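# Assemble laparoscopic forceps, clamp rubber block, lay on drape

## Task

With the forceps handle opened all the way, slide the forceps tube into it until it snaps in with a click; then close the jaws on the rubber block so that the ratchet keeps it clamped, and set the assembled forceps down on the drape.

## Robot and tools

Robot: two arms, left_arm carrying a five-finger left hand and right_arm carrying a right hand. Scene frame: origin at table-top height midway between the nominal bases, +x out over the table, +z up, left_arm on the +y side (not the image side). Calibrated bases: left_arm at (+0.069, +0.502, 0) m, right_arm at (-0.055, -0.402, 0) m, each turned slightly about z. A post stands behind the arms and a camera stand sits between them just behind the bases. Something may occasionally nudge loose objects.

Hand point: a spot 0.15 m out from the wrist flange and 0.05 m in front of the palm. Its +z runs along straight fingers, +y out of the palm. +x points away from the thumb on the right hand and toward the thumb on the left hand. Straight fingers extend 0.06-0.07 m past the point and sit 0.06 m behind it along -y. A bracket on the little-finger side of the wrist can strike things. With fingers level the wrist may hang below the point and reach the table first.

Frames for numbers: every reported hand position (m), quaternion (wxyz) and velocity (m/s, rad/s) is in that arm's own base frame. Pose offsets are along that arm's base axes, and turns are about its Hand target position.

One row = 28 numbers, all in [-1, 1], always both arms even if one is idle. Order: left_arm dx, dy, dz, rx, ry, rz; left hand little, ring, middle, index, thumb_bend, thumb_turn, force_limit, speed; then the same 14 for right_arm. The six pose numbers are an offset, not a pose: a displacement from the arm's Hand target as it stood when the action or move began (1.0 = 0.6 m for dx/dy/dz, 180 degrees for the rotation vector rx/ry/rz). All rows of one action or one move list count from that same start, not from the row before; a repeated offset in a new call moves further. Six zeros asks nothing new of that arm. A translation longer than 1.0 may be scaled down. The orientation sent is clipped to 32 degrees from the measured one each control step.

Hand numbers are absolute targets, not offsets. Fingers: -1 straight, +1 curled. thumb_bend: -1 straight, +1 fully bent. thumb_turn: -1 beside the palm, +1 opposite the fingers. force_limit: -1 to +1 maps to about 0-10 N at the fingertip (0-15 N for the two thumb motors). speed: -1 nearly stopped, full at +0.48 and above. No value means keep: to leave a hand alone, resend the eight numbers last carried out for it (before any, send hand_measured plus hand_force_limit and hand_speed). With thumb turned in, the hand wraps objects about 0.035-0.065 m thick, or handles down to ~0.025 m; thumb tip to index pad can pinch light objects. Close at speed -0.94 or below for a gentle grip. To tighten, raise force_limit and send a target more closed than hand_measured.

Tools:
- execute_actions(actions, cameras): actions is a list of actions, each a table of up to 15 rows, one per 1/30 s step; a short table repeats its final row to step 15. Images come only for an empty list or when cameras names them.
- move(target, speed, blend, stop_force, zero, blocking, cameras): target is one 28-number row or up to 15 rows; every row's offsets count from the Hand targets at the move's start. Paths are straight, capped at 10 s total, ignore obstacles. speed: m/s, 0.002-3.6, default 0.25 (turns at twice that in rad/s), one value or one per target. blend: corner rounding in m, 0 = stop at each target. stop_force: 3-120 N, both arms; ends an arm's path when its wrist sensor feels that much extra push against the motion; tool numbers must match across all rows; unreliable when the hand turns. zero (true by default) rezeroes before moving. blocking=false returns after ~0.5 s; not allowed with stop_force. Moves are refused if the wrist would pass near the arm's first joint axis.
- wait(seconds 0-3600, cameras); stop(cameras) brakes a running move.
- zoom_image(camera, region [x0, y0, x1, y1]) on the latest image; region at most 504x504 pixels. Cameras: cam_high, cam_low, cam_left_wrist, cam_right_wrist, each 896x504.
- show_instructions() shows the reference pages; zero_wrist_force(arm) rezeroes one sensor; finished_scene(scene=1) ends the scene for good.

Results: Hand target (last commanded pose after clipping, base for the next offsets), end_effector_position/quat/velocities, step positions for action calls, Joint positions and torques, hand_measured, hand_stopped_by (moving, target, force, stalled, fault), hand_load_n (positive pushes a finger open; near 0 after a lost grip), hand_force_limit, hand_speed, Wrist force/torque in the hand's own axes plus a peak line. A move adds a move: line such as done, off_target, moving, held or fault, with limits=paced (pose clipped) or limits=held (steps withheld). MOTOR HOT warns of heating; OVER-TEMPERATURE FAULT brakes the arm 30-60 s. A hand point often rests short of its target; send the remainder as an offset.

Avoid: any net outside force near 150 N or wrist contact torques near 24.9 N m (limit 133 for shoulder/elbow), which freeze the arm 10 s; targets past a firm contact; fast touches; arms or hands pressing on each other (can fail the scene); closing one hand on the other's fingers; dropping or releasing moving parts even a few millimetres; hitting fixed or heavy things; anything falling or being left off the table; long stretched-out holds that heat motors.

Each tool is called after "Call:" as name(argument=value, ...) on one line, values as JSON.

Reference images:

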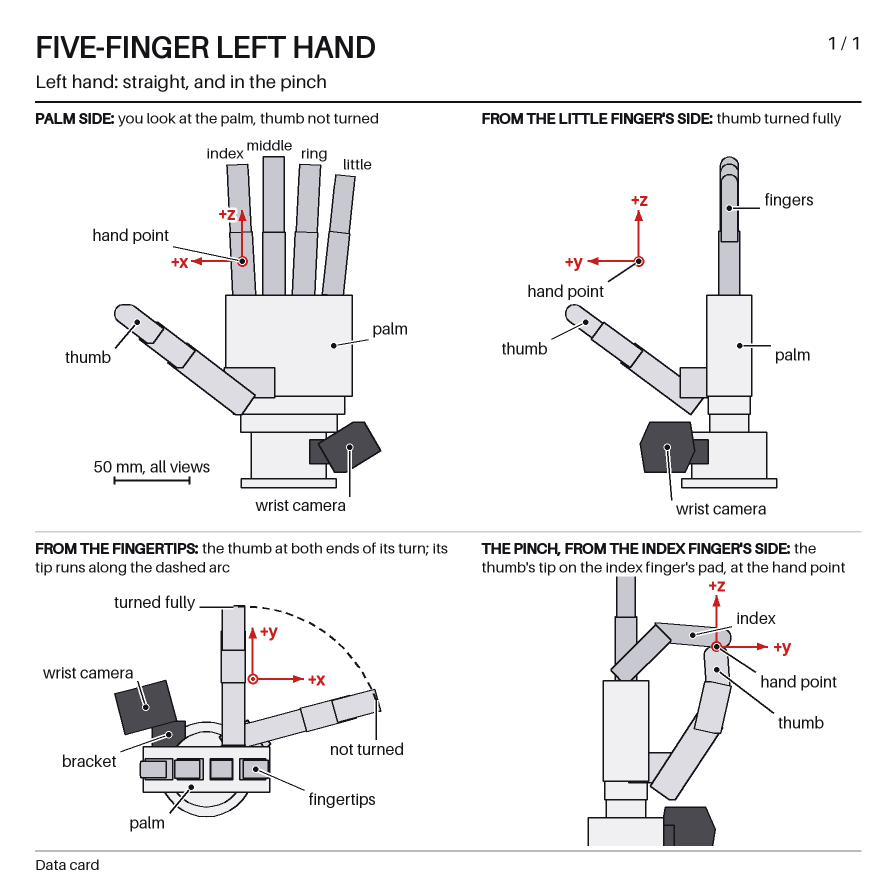

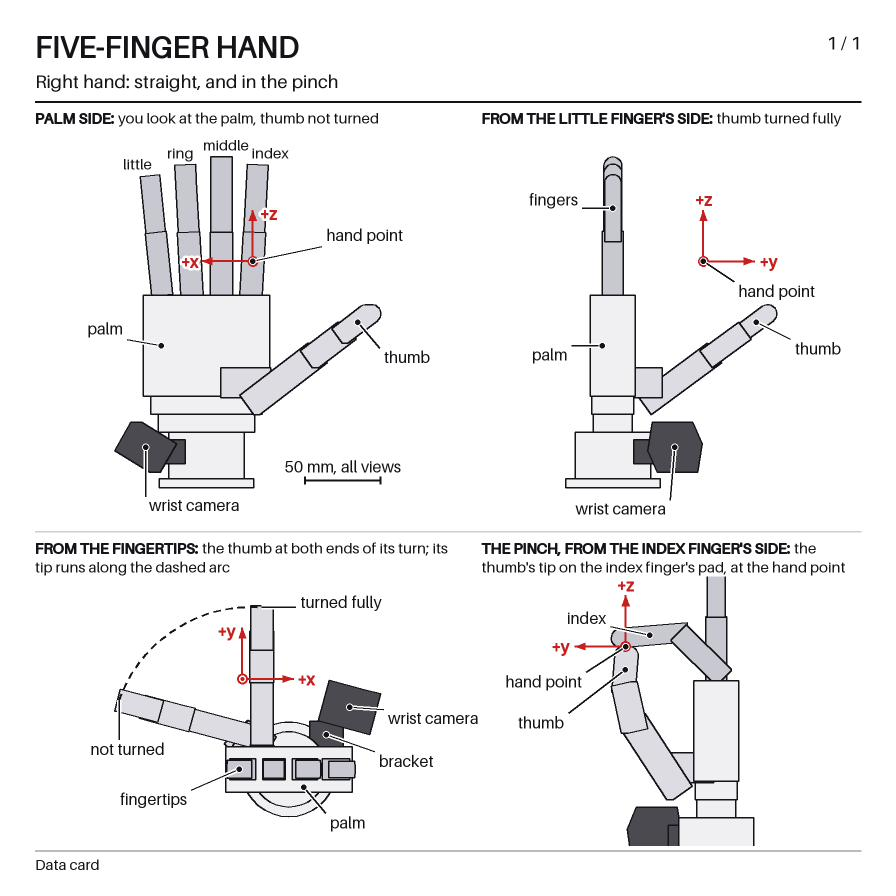

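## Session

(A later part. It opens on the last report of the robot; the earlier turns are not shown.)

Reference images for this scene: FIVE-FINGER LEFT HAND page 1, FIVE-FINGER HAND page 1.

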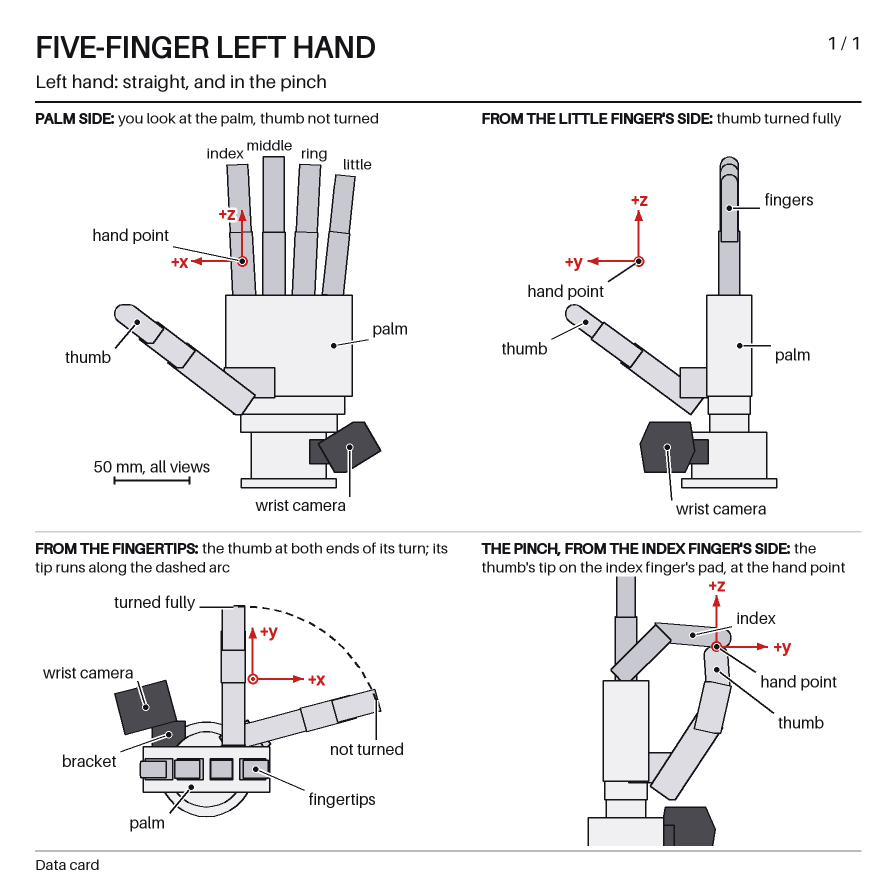

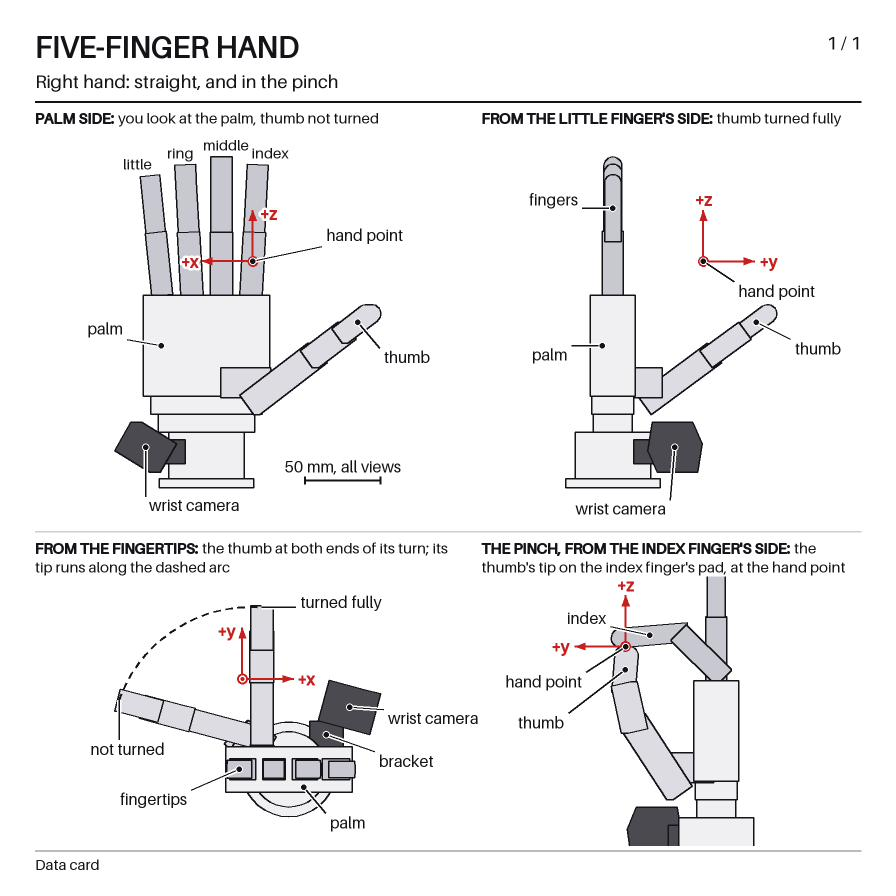

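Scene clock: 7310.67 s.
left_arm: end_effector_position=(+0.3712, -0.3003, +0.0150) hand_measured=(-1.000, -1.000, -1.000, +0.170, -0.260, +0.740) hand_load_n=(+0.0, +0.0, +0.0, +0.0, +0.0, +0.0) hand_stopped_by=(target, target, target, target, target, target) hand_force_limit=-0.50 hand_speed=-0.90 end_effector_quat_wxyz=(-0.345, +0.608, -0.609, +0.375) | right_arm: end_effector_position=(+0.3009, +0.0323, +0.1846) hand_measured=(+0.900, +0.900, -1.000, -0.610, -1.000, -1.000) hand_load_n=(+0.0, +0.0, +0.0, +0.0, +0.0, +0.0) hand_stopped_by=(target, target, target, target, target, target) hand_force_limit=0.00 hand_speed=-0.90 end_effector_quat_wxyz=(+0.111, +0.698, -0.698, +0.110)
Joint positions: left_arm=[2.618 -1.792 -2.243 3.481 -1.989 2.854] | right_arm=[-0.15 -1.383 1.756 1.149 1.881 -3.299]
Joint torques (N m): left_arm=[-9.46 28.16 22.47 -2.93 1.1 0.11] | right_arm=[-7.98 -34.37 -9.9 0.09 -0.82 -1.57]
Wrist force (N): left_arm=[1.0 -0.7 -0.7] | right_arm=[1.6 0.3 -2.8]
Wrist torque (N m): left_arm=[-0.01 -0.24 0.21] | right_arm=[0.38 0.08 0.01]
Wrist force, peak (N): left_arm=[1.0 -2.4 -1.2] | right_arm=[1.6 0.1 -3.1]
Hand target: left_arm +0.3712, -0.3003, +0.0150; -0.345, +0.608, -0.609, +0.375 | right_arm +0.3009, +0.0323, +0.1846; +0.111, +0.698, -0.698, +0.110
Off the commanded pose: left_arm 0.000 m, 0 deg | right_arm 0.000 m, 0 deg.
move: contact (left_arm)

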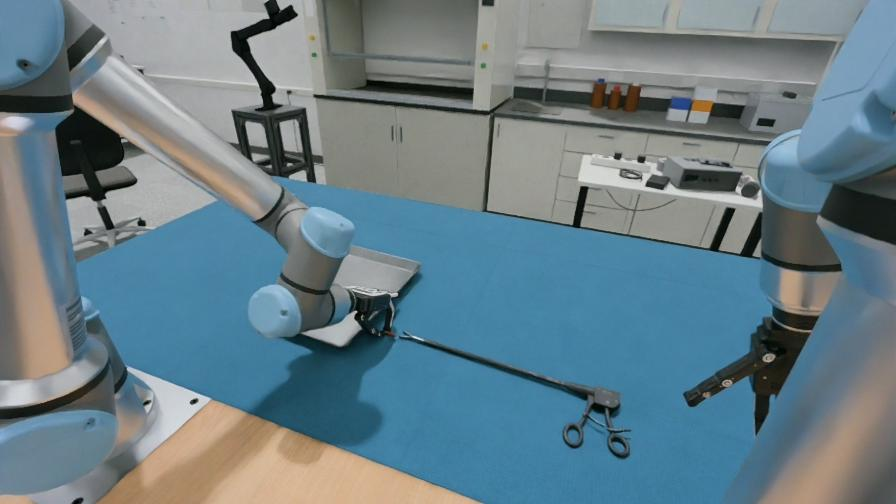

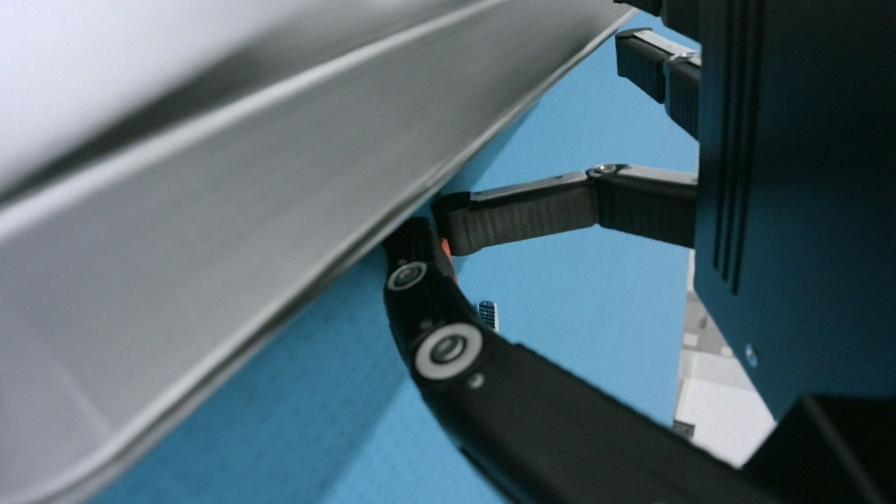

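Call:
execute_actions(actions=[[[0,0,0,0,0,0,-1,-1,-1,0.5,-0.26,0.74,0.1,-0.94,0,0,0,0,0,0,0.9,0.9,-1,-0.61,-1,-1,0,-0.9]]])

Call:
wait(seconds=3, cameras=["cam_low","cam_left_wrist"])

Call:
zoom_image(camera="cam_low", region=[378, 314, 418, 349])

Scene clock: 7316.37 s.
left_arm: end_effector_position=(+0.3712, -0.3003, +0.0150) hand_measured=(-1.000, -1.000, -1.000, +0.264, -0.260, +0.740) hand_load_n=(+0.0, +0.0, +0.0, +5.5, +3.0, -1.0) hand_stopped_by=(target, target, target, force, target, target) hand_force_limit=0.10 hand_speed=-0.94 end_effector_quat_wxyz=(-0.345, +0.608, -0.609, +0.375) | right_arm: end_effector_position=(+0.3009, +0.0323, +0.1846) hand_measured=(+0.900, +0.900, -1.000, -0.610, -1.000, -1.000) hand_load_n=(+0.0, +0.0, +0.0, +0.0, +0.0, +0.0) hand_stopped_by=(target, target, target, target, target, target) hand_force_limit=0.00 hand_speed=-0.90 end_effector_quat_wxyz=(+0.111, +0.698, -0.698, +0.110)
Joint positions: left_arm=[2.618 -1.792 -2.243 3.481 -1.989 2.854] | right_arm=[-0.15 -1.383 1.756 1.149 1.881 -3.299]
Joint torques (N m): left_arm=[-10.97 27.78 21.12 -1.38 0.91 0.13] | right_arm=[-8.29 -34.41 -9.83 0.13 -0.77 -1.55]
Wrist force (N): left_arm=[0.8 0.9 -0.5] | right_arm=[1.3 0.3 -2.7]
Wrist torque (N m): left_arm=[0.06 -0.19 0.17] | right_arm=[0.37 0.13 0.00]
Wrist force, peak (N): left_arm=[1.0 2.3 0.0] | right_arm=[1.6 0.2 -3.2]
Hand target: left_arm +0.3712, -0.3003, +0.0150; -0.345, +0.608, -0.609, +0.375 | right_arm +0.3009, +0.0323, +0.1846; +0.111, +0.698, -0.698, +0.110
Off the commanded pose: left_arm 0.000 m, 0 deg | right_arm 0.000 m, 0 deg.
Step readings (end_effector_position of left_arm | right_arm):
0: (+0.3712, -0.3003, +0.0150) | (+0.3009, +0.0323, +0.1846)
1: (+0.3712, -0.3003, +0.0150) | (+0.3009, +0.0323, +0.1846)
2: (+0.3712, -0.3003, +0.0150) | (+0.3009, +0.0323, +0.1846)
4: (+0.3712, -0.3003, +0.0150) | (+0.3009, +0.0323, +0.1846)
8: (+0.3712, -0.3003, +0.0150) | (+0.3009, +0.0323, +0.1846)
15: (+0.3712, -0.3003, +0.0150) | (+0.3009, +0.0323, +0.1846)

Scene clock: 7319.37 s.
left_arm: end_effector_position=(+0.3712, -0.3003, +0.0150) hand_measured=(-1.000, -1.000, -1.000, +0.264, -0.260, +0.740) hand_load_n=(+0.0, +0.0, +0.0, +5.5, +3.0, -1.0) hand_stopped_by=(target, target, target, force, target, target) hand_force_limit=0.10 hand_speed=-0.94 end_effector_quat_wxyz=(-0.345, +0.608, -0.609, +0.375) | right_arm: end_effector_position=(+0.3009, +0.0323, +0.1846) hand_measured=(+0.900, +0.900, -1.000, -0.610, -1.000, -1.000) hand_load_n=(+0.0, +0.0, +0.0, +0.0, +0.0, +0.0) hand_stopped_by=(target, target, target, target, target, target) hand_force_limit=0.00 hand_speed=-0.90 end_effector_quat_wxyz=(+0.111, +0.698, -0.698, +0.110)
Joint positions: left_arm=[2.618 -1.792 -2.243 3.481 -1.989 2.854] | right_arm=[-0.15 -1.383 1.756 1.149 1.881 -3.299]
Joint torques (N m): left_arm=[-10.52 27.35 14.98 -0.69 0.86 0.02] | right_arm=[-8.33 -34.56 -9.58 0.12 -0.87 -1.46]
Wrist force (N): left_arm=[1.1 0.7 -0.8] | right_arm=[1.5 0.1 -2.8]
Wrist torque (N m): left_arm=[0.05 -0.24 0.20] | right_arm=[0.36 0.09 0.00]
Wrist force, peak (N): left_arm=[1.4 0.5 -0.9] | right_arm=[1.6 0.2 -3.1]
Hand target: left_arm +0.3712, -0.3003, +0.0150; -0.345, +0.608, -0.609, +0.375 | right_arm +0.3009, +0.0323, +0.1846; +0.111, +0.698, -0.698, +0.110
Off the commanded pose: left_arm 0.000 m, 0 deg | right_arm 0.000 m, 0 deg.
wait: 3.00 s; at rest by 0.17 s

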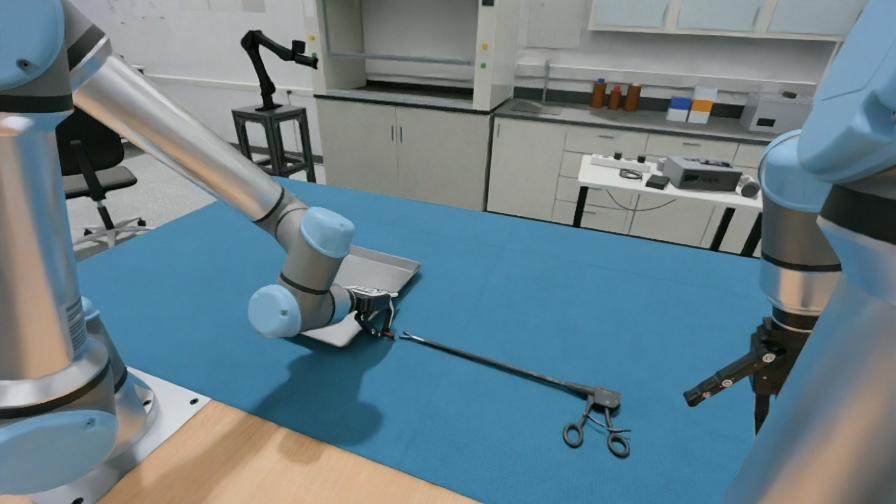

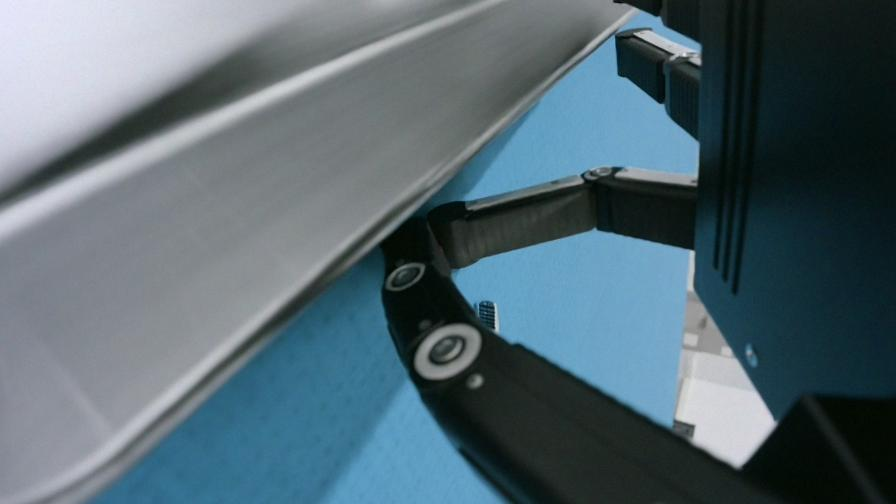

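Scaled by 12.600 from the camera's image (finer frame: 1280x720).

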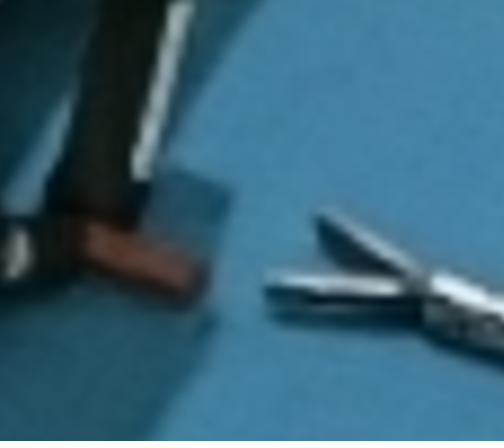

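Call:
move(target=[0.0182,-0.01,0.0005,0,0,0,-1,-1,-1,0.5,-0.26,0.74,0.1,-0.94,0,0,0,0,0,0,0.9,0.9,-1,-0.61,-1,-1,0,-0.9], speed=0.02, cameras=["cam_high","cam_low","cam_left_wrist"])

Call:
zoom_image(camera="cam_low", region=[378, 314, 418, 349])

Call:
zoom_image(camera="cam_high", region=[480, 320, 560, 400])

Call:
zoom_image(camera="cam_left_wrist", region=[380, 180, 580, 380])

Scene clock: 7326.80 s.
left_arm: end_effector_position=(+0.3821, -0.3063, +0.0153) hand_measured=(-1.000, -1.000, -1.000, +0.264, -0.262, +0.740) hand_load_n=(+0.0, +0.0, +0.0, +5.5, +3.5, -1.5) hand_stopped_by=(target, target, target, force, target, target) hand_force_limit=0.10 hand_speed=-0.94 end_effector_quat_wxyz=(-0.345, +0.608, -0.609, +0.375) | right_arm: end_effector_position=(+0.3009, +0.0323, +0.1846) hand_measured=(+0.900, +0.900, -1.000, -0.610, -1.000, -1.000) hand_load_n=(+0.0, +0.0, +0.0, +0.0, +0.0, +0.0) hand_stopped_by=(target, target, target, target, target, target) hand_force_limit=0.00 hand_speed=-0.90 end_effector_quat_wxyz=(+0.111, +0.698, -0.698, +0.110)
Joint positions: left_arm=[2.619 -1.814 -2.21 3.472 -1.988 2.855] | right_arm=[-0.15 -1.383 1.756 1.149 1.881 -3.299]
Joint torques (N m): left_arm=[9.92 16.17 22.17 -2.18 1.08 1.9] | right_arm=[-7.97 -33.75 -9.93 0.09 -0.89 -1.49]
Wrist force (N): left_arm=[0.5 2.1 -0.5] | right_arm=[1.7 0.2 -2.7]
Wrist torque (N m): left_arm=[0.15 -0.21 0.10] | right_arm=[0.35 0.05 0.02]
Wrist force, peak (N): left_arm=[0.4 2.3 -0.6] | right_arm=[1.8 0.3 -3.2]
Hand target: left_arm +0.3821, -0.3063, +0.0153; -0.345, +0.608, -0.609, +0.375 | right_arm +0.3009, +0.0323, +0.1846; +0.111, +0.698, -0.698, +0.110
Off the commanded pose: left_arm 0.000 m, 0 deg | right_arm 0.000 m, 0 deg.
move: done

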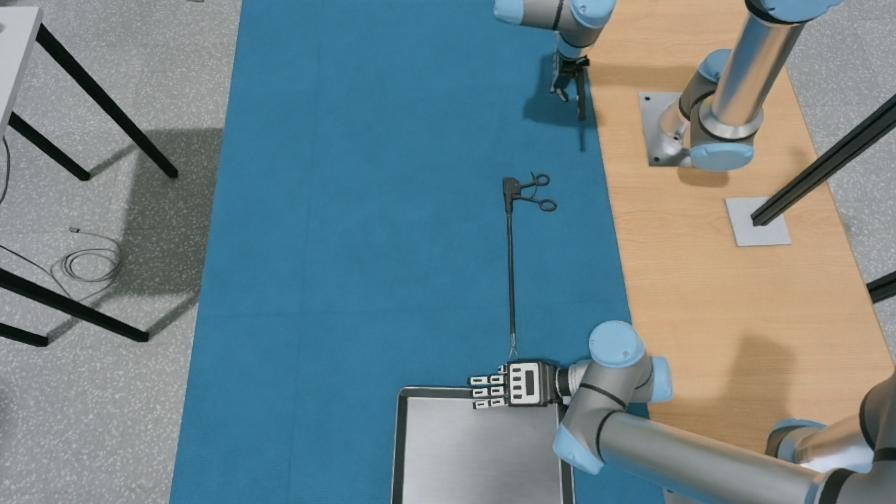

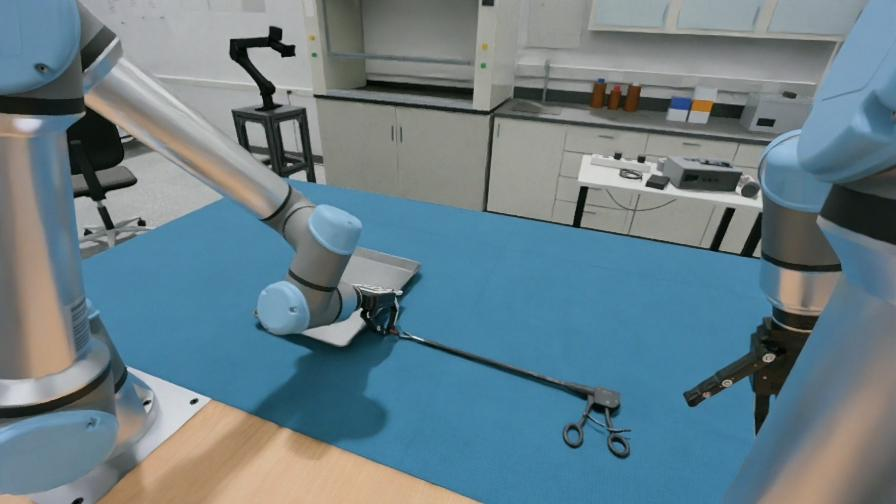

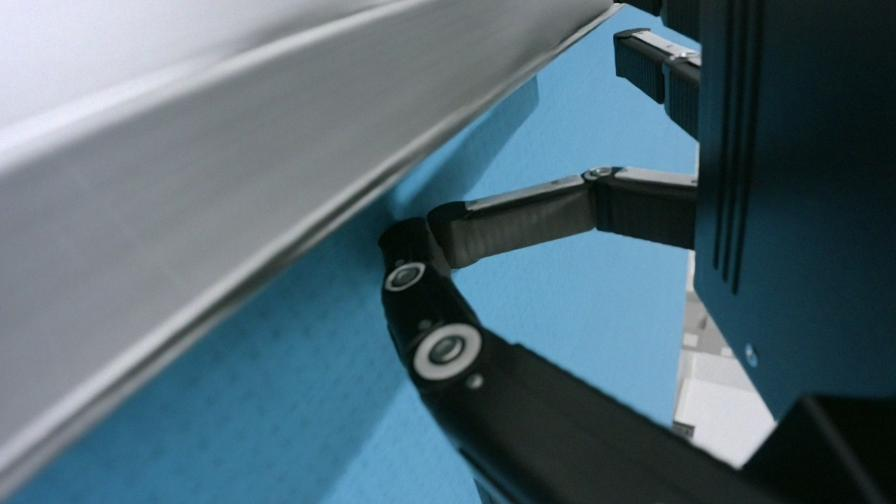

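Scaled by 12.600 from the camera's image (finer frame: 1280x720).

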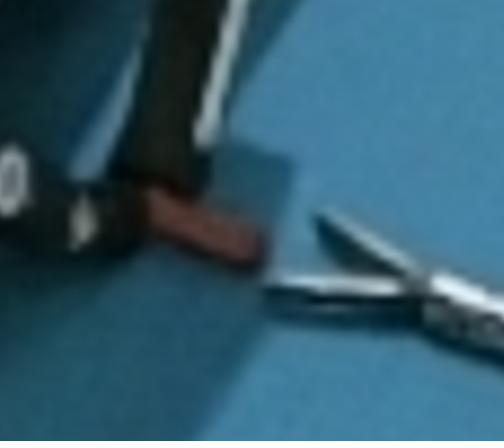

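Scaled by 6.300 from the camera's image (finer frame: 1280x720).

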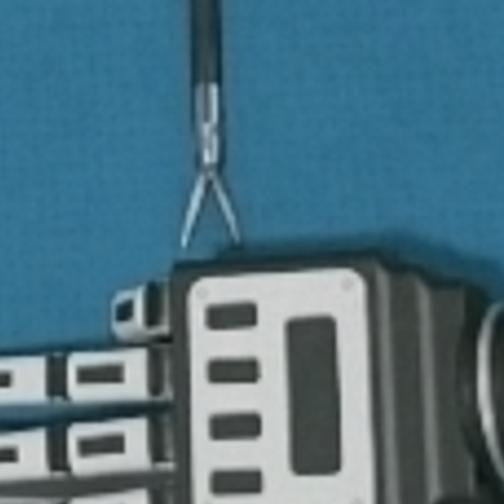

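Scaled by 2.520 from the camera's image (finer frame: 1280x720).

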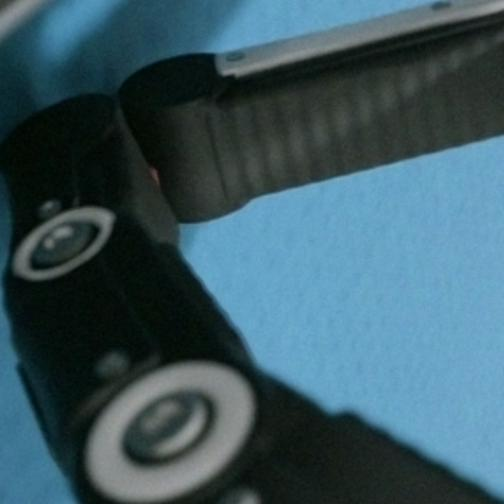

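Call:
move(target=[0,-0.0167,0,0,0,0,-1,-1,-1,0.5,-0.26,0.74,0.1,-0.94,0,0,0,0,0,0,0.9,0.9,-1,-0.61,-1,-1,0,-0.9], speed=0.01, stop_force=3, cameras=["cam_high","cam_low","cam_left_wrist"])

Call:
zoom_image(camera="cam_low", region=[378, 314, 418, 349])

Call:
zoom_image(camera="cam_high", region=[480, 320, 560, 400])

Call:
zoom_image(camera="cam_left_wrist", region=[380, 180, 580, 380])

Scene clock: 7343.10 s.
left_arm: end_effector_position=(+0.3821, -0.3163, +0.0153) hand_measured=(-1.000, -1.000, -1.000, +0.264, -0.262, +0.740) hand_load_n=(+0.0, +0.0, +0.0, +5.5, +3.0, -1.5) hand_stopped_by=(target, target, target, force, target, target) hand_force_limit=0.10 hand_speed=-0.94 end_effector_quat_wxyz=(-0.345, +0.608, -0.609, +0.375) | right_arm: end_effector_position=(+0.3009, +0.0323, +0.1846) hand_measured=(+0.900, +0.900, -1.000, -0.610, -1.000, -1.000) hand_load_n=(+0.0, +0.0, +0.0, +0.0, +0.0, +0.0) hand_stopped_by=(target, target, target, target, target, target) hand_force_limit=0.00 hand_speed=-0.90 end_effector_quat_wxyz=(+0.111, +0.698, -0.698, +0.110)
Joint positions: left_arm=[2.59 -1.833 -2.186 3.458 -2.012 2.838] | right_arm=[-0.15 -1.383 1.756 1.149 1.881 -3.299]
Joint torques (N m): left_arm=[-10.26 16.2 23.55 -2.34 -1.72 -1.73] | right_arm=[-7.68 -33.33 -10.38 0.17 -0.79 -1.26]
Wrist force (N): left_arm=[0.2 1.3 -0.5] | right_arm=[1.5 0.2 -2.8]
Wrist torque (N m): left_arm=[0.06 -0.20 0.16] | right_arm=[0.36 0.10 0.01]
Wrist force, peak (N): left_arm=[0.7 2.6 -0.8] | right_arm=[1.9 0.3 -3.1]
Hand target: left_arm +0.3821, -0.3163, +0.0153; -0.345, +0.608, -0.609, +0.375 | right_arm +0.3009, +0.0323, +0.1846; +0.111, +0.698, -0.698, +0.110
Off the commanded pose: left_arm 0.000 m, 0 deg | right_arm 0.000 m, 0 deg.
move: done

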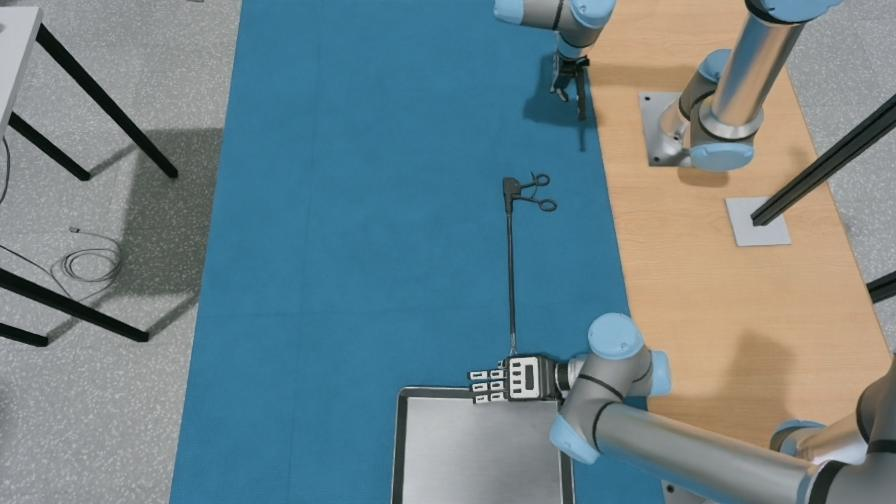

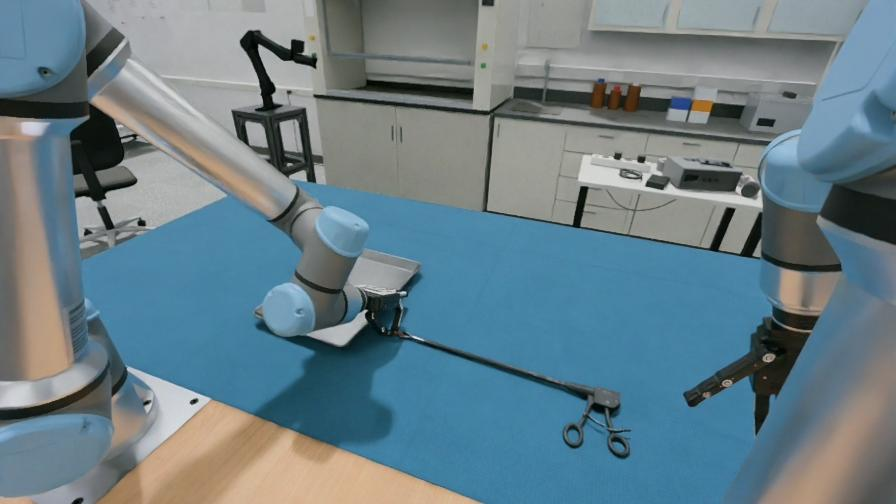

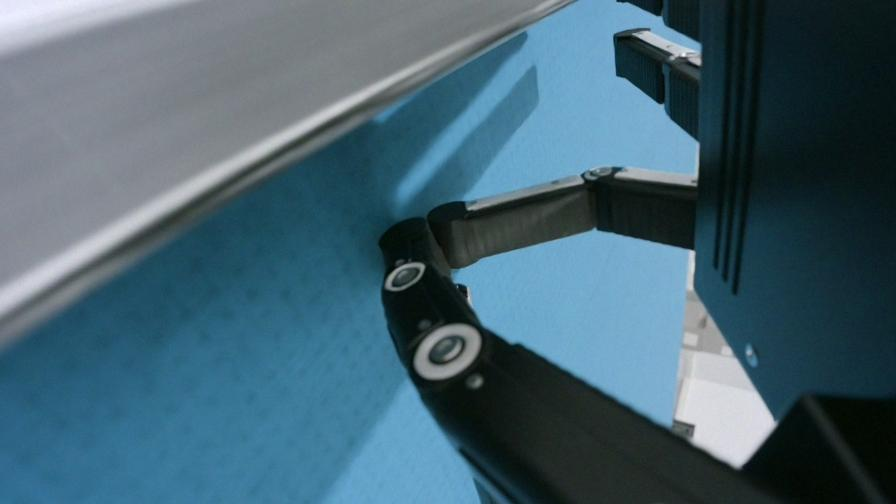

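Scaled by 12.600 from the camera's image (finer frame: 1280x720).

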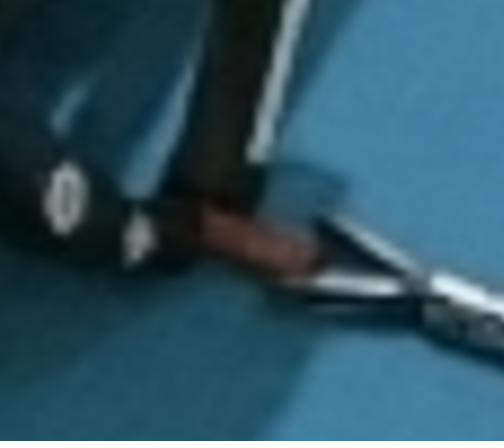

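Scaled by 6.300 from the camera's image (finer frame: 1280x720).

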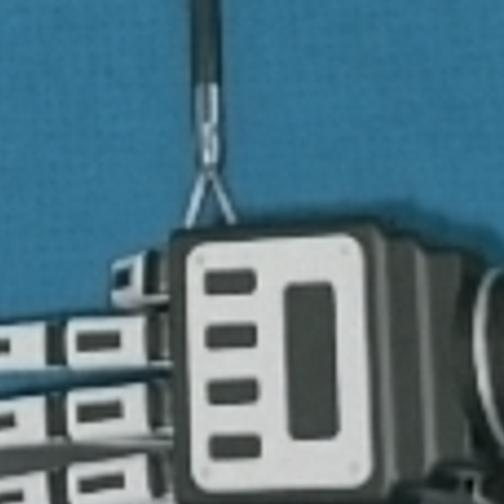

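Scaled by 2.520 from the camera's image (finer frame: 1280x720).

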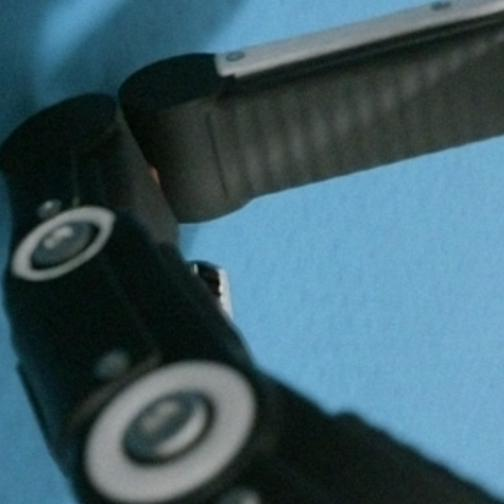

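Call:
move(target=[0.0005,-0.0125,0,0,0,0,-1,-1,-1,0.5,-0.26,0.74,0.1,-0.94,0,0,0,0,0,0,0.9,0.9,-1,-0.61,-1,-1,0,-0.9], speed=0.01, stop_force=3, cameras=["cam_low"])

Call:
zoom_image(camera="cam_low", region=[378, 314, 418, 349])

Call:
zoom_image(camera="cam_low", region=[560, 380, 660, 460])

Scene clock: 7353.03 s.
left_arm: end_effector_position=(+0.3824, -0.3238, +0.0153) hand_measured=(-1.000, -1.000, -1.000, +0.264, -0.262, +0.740) hand_load_n=(+0.0, +0.0, +0.0, +5.5, +3.5, -1.5) hand_stopped_by=(target, target, target, force, target, target) hand_force_limit=0.10 hand_speed=-0.94 end_effector_quat_wxyz=(-0.345, +0.608, -0.609, +0.375) | right_arm: end_effector_position=(+0.3009, +0.0323, +0.1846) hand_measured=(+0.900, +0.900, -1.000, -0.610, -1.000, -1.000) hand_load_n=(+0.0, +0.0, +0.0, +0.0, +0.0, +0.0) hand_stopped_by=(target, target, target, target, target, target) hand_force_limit=0.00 hand_speed=-0.90 end_effector_quat_wxyz=(+0.111, +0.698, -0.698, +0.110)
Joint positions: left_arm=[2.57 -1.847 -2.166 3.448 -2.029 2.826] | right_arm=[-0.15 -1.383 1.756 1.149 1.881 -3.299]
Joint torques (N m): left_arm=[-9.37 16.16 24.05 -2.29 -1.95 -1.71] | right_arm=[-7.64 -32.71 -9.92 0.22 -0.76 -1.1]
Wrist force (N): left_arm=[-0.1 1.9 -0.4] | right_arm=[1.6 0.2 -2.7]
Wrist torque (N m): left_arm=[0.14 -0.15 0.13] | right_arm=[0.36 0.09 0.01]
Wrist force, peak (N): left_arm=[0.1 2.0 -0.5] | right_arm=[1.9 0.3 -3.1]
Hand target: left_arm +0.3824, -0.3238, +0.0153; -0.345, +0.608, -0.609, +0.375 | right_arm +0.3009, +0.0323, +0.1846; +0.111, +0.698, -0.698, +0.110
Off the commanded pose: left_arm 0.000 m, 0 deg | right_arm 0.000 m, 0 deg.
move: done

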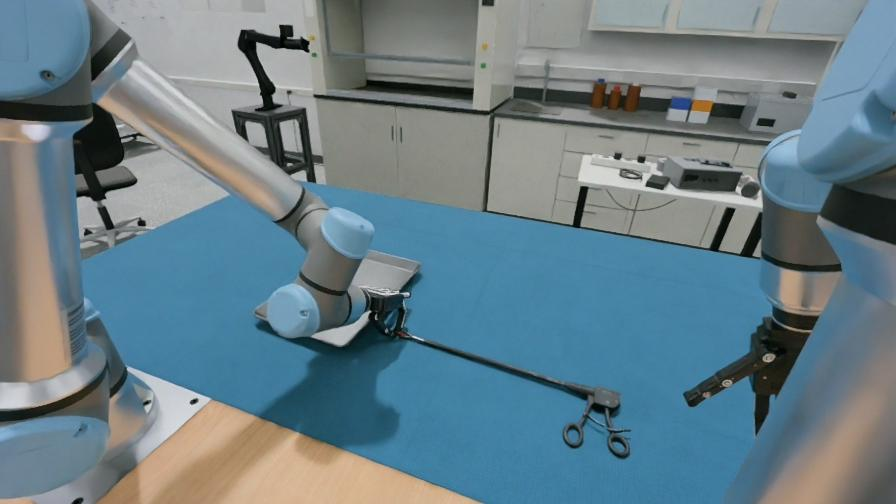

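Scaled by 12.600 from the camera's image (finer frame: 1280x720).

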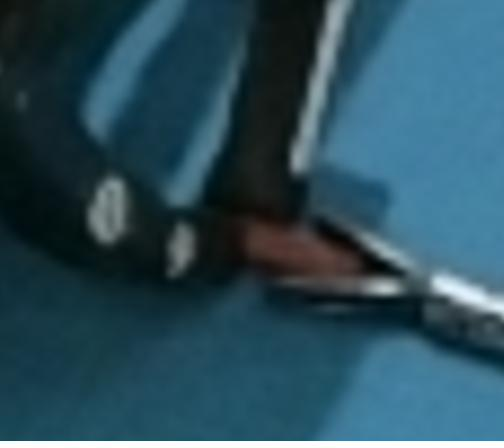

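Scaled by 5.040 from the camera's image (finer frame: 1280x720).

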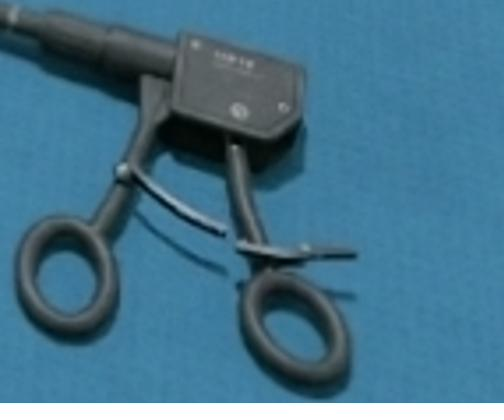

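Call:
move(target=[[0,0,0,0,0,0,-1,-1,-1,0.5,-0.26,0.74,0.1,-0.94,0,0,0.07,0,0,0,0.9,0.9,-1,-0.61,-1,-1,0,-0.9],[0,0,0,0,0,0,-1,-1,-1,0.5,-0.26,0.74,0.1,-0.94,0.144,0.244,0.07,0.3439,-0.1134,0.5913,0.9,0.9,-1,-0.61,-1,-1,0,-0.9],[0,0,0,0,0,0,-1,-1,-1,0.5,-0.26,0.74,0.1,-0.94,0.144,0.244,0.07,0.3439,-0.1134,0.5913,-1,-1,-1,-0.45,-0.85,0.5,0,-0.2]], speed=0.3)

Call:
move(target=[0,0,0,0,0,0,-1,-1,-1,0.5,-0.26,0.74,0.1,-0.94,0,0,-0.2718,0,0,0,-1,-1,-1,-0.45,-0.85,0.5,0,-0.2], speed=0.15, cameras=["cam_low","cam_right_wrist"])

Call:
zoom_image(camera="cam_low", region=[560, 380, 660, 460])

Scene clock: 7387.50 s.
left_arm: end_effector_position=(+0.3824, -0.3238, +0.0153) hand_measured=(-1.000, -1.000, -1.000, +0.264, -0.262, +0.740) hand_load_n=(+0.0, +0.0, +0.0, +5.5, +3.5, -1.5) hand_stopped_by=(target, target, target, force, target, target) hand_force_limit=0.10 hand_speed=-0.94 end_effector_quat_wxyz=(-0.345, +0.608, -0.609, +0.375) | right_arm: end_effector_position=(+0.3873, +0.1787, +0.2266) hand_measured=(-1.000, -1.000, -1.000, -0.450, -0.850, +0.500) hand_load_n=(-0.5, +0.0, -0.5, +0.0, +0.0, +0.0) hand_stopped_by=(target, target, target, target, target, target) hand_force_limit=0.00 hand_speed=-0.20 end_effector_quat_wxyz=(-0.441, +0.884, +0.140, -0.071)
Joint positions: left_arm=[2.57 -1.847 -2.166 3.448 -2.029 2.826] | right_arm=[-0.218 -1.128 1.597 1.697 0.813 -5.487]
Joint torques (N m): left_arm=[-10.44 17.54 24.12 -1.95 -0.97 -1.61] | right_arm=[6.3 -23.66 -19.62 4.24 0.07 -2.27]
Wrist force (N): left_arm=[0.1 1.6 -0.5] | right_arm=[0.9 0.4 -2.7]
Wrist torque (N m): left_arm=[0.10 -0.19 0.14] | right_arm=[0.80 0.04 0.03]
Wrist force, peak (N): left_arm=[0.4 2.1 -0.3] | right_arm=[2.0 0.4 -3.7]
Hand target: left_arm +0.3824, -0.3238, +0.0153; -0.345, +0.608, -0.609, +0.375 | right_arm +0.3873, +0.1787, +0.2266; -0.441, +0.884, +0.140, -0.071
Off the commanded pose: left_arm 0.000 m, 0 deg | right_arm 0.000 m, 0 deg.
move: done

Scene clock: 7389.10 s.
left_arm: end_effector_position=(+0.3824, -0.3238, +0.0153) hand_measured=(-1.000, -1.000, -1.000, +0.264, -0.262, +0.740) hand_load_n=(+0.0, +0.0, +0.0, +5.5, +3.0, -1.5) hand_stopped_by=(target, target, target, force, target, target) hand_force_limit=0.10 hand_speed=-0.94 end_effector_quat_wxyz=(-0.345, +0.608, -0.609, +0.375) | right_arm: end_effector_position=(+0.3872, +0.1787, +0.0636) hand_measured=(-1.000, -1.000, -1.000, -0.450, -0.850, +0.500) hand_load_n=(+0.0, +0.0, +0.0, +0.0, +0.0, +0.0) hand_stopped_by=(target, target, target, target, target, target) hand_force_limit=0.00 hand_speed=-0.20 end_effector_quat_wxyz=(-0.441, +0.884, +0.140, -0.071)
Joint positions: left_arm=[2.57 -1.847 -2.166 3.448 -2.029 2.826] | right_arm=[-0.218 -0.895 1.72 1.341 0.813 -5.487]
Joint torques (N m): left_arm=[-8.41 16.17 23.49 -2.05 -1.05 -1.49] | right_arm=[6.29 -27.38 -16.59 0.28 -2.22 2.14]
Wrist force (N): left_arm=[0.1 1.5 -0.4] | right_arm=[1.1 -0.3 -2.8]
Wrist torque (N m): left_arm=[0.08 -0.18 0.15] | right_arm=[0.69 0.01 -0.07]
Wrist force, peak (N): left_arm=[0.3 1.9 -0.8] | right_arm=[1.1 -0.6 -3.5]
Hand target: left_arm +0.3824, -0.3238, +0.0153; -0.345, +0.608, -0.609, +0.375 | right_arm +0.3873, +0.1787, +0.0635; -0.441, +0.884, +0.140, -0.071
Off the commanded pose: left_arm 0.000 m, 0 deg | right_arm 0.000 m, 0 deg.
move: done

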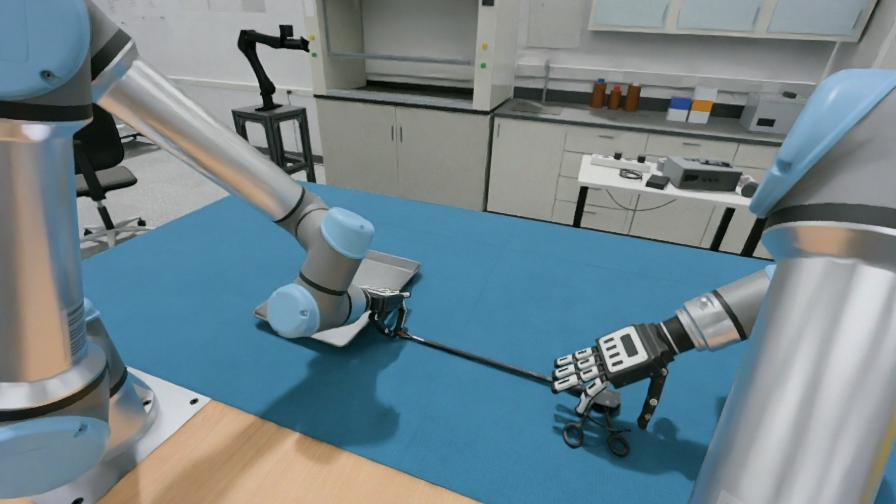

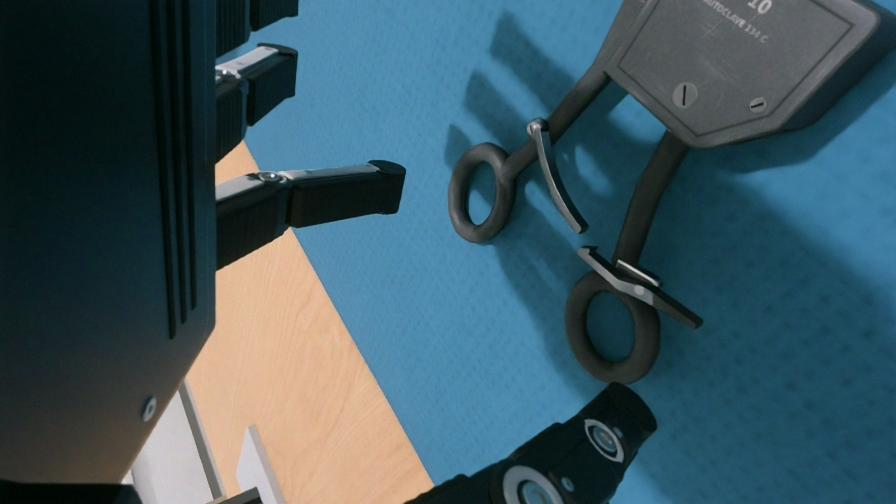

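Scaled by 5.040 from the camera's image (finer frame: 1280x720).

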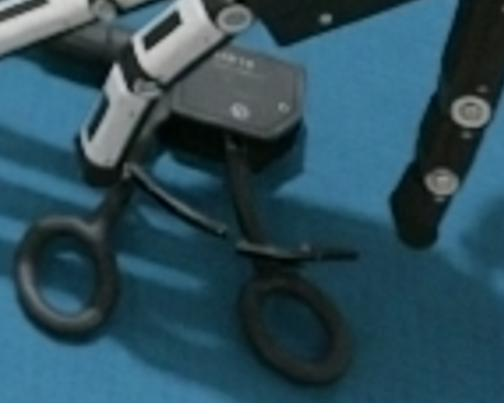

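Call:
move(target=[0,0,0,0,0,0,-1,-1,-1,0.5,-0.26,0.74,0.1,-0.94,0.0028,0.0013,-0.041,0,0,0,-1,-1,-1,-0.45,-0.85,0.5,0,-0.2], speed=0.04, cameras=["cam_low","cam_right_wrist"])

Call:
zoom_image(camera="cam_low", region=[560, 380, 660, 460])

Scene clock: 7402.70 s.
left_arm: end_effector_position=(+0.3824, -0.3238, +0.0153) hand_measured=(-1.000, -1.000, -1.000, +0.264, -0.262, +0.740) hand_load_n=(+0.0, +0.0, +0.0, +5.5, +3.5, -1.5) hand_stopped_by=(target, target, target, force, target, target) hand_force_limit=0.10 hand_speed=-0.94 end_effector_quat_wxyz=(-0.345, +0.608, -0.609, +0.375) | right_arm: end_effector_position=(+0.3889, +0.1794, +0.0390) hand_measured=(-1.000, -1.000, -1.000, -0.450, -0.850, +0.500) hand_load_n=(+0.0, +0.0, +0.0, +0.0, +0.0, +0.0) hand_stopped_by=(target, target, target, target, target, target) hand_force_limit=0.00 hand_speed=-0.20 end_effector_quat_wxyz=(-0.441, +0.884, +0.140, -0.071)
Joint positions: left_arm=[2.57 -1.847 -2.166 3.448 -2.029 2.826] | right_arm=[-0.216 -0.849 1.718 1.294 0.812 -5.484]
Joint torques (N m): left_arm=[-9.59 16.85 22.32 -1.92 -0.59 -1.39] | right_arm=[6.52 -28.09 -16.31 0.01 -2.23 2.22]
Wrist force (N): left_arm=[0.2 1.6 -0.5] | right_arm=[0.9 0.3 -2.7]
Wrist torque (N m): left_arm=[0.11 -0.20 0.16] | right_arm=[0.77 0.05 -0.10]
Wrist force, peak (N): left_arm=[0.2 2.0 -0.7] | right_arm=[1.2 0.0 -3.1]
Hand target: left_arm +0.3824, -0.3238, +0.0153; -0.345, +0.608, -0.609, +0.375 | right_arm +0.3889, +0.1794, +0.0389; -0.441, +0.884, +0.140, -0.071
Off the commanded pose: left_arm 0.000 m, 0 deg | right_arm 0.000 m, 0 deg.
move: done

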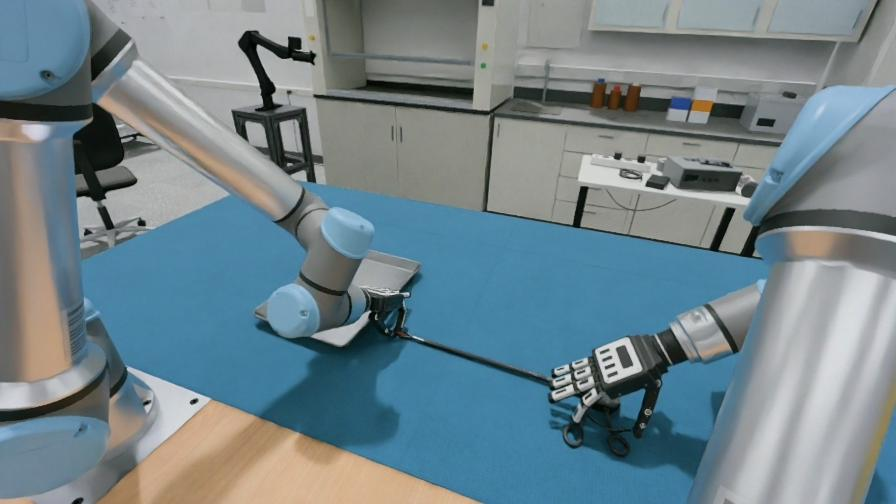

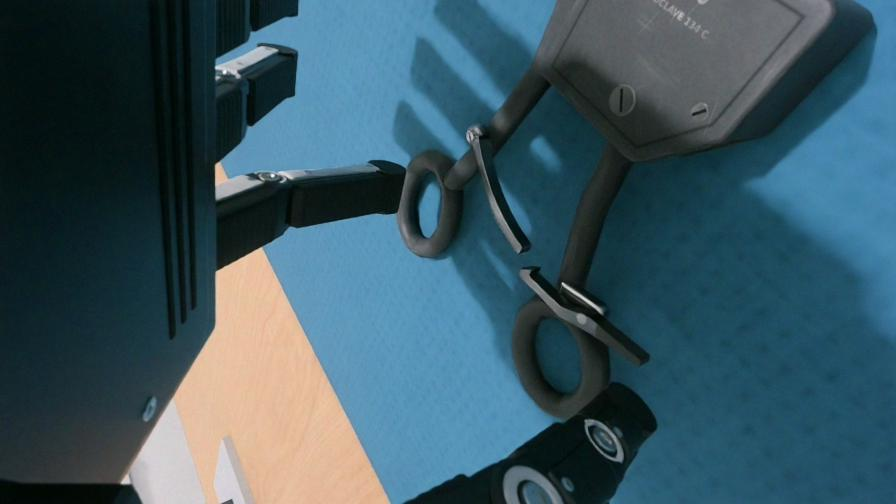

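Scaled by 5.040 from the camera's image (finer frame: 1280x720).

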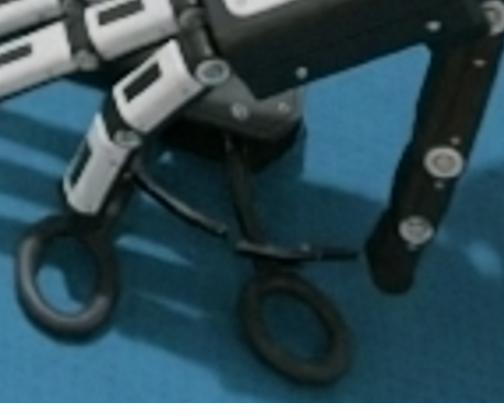

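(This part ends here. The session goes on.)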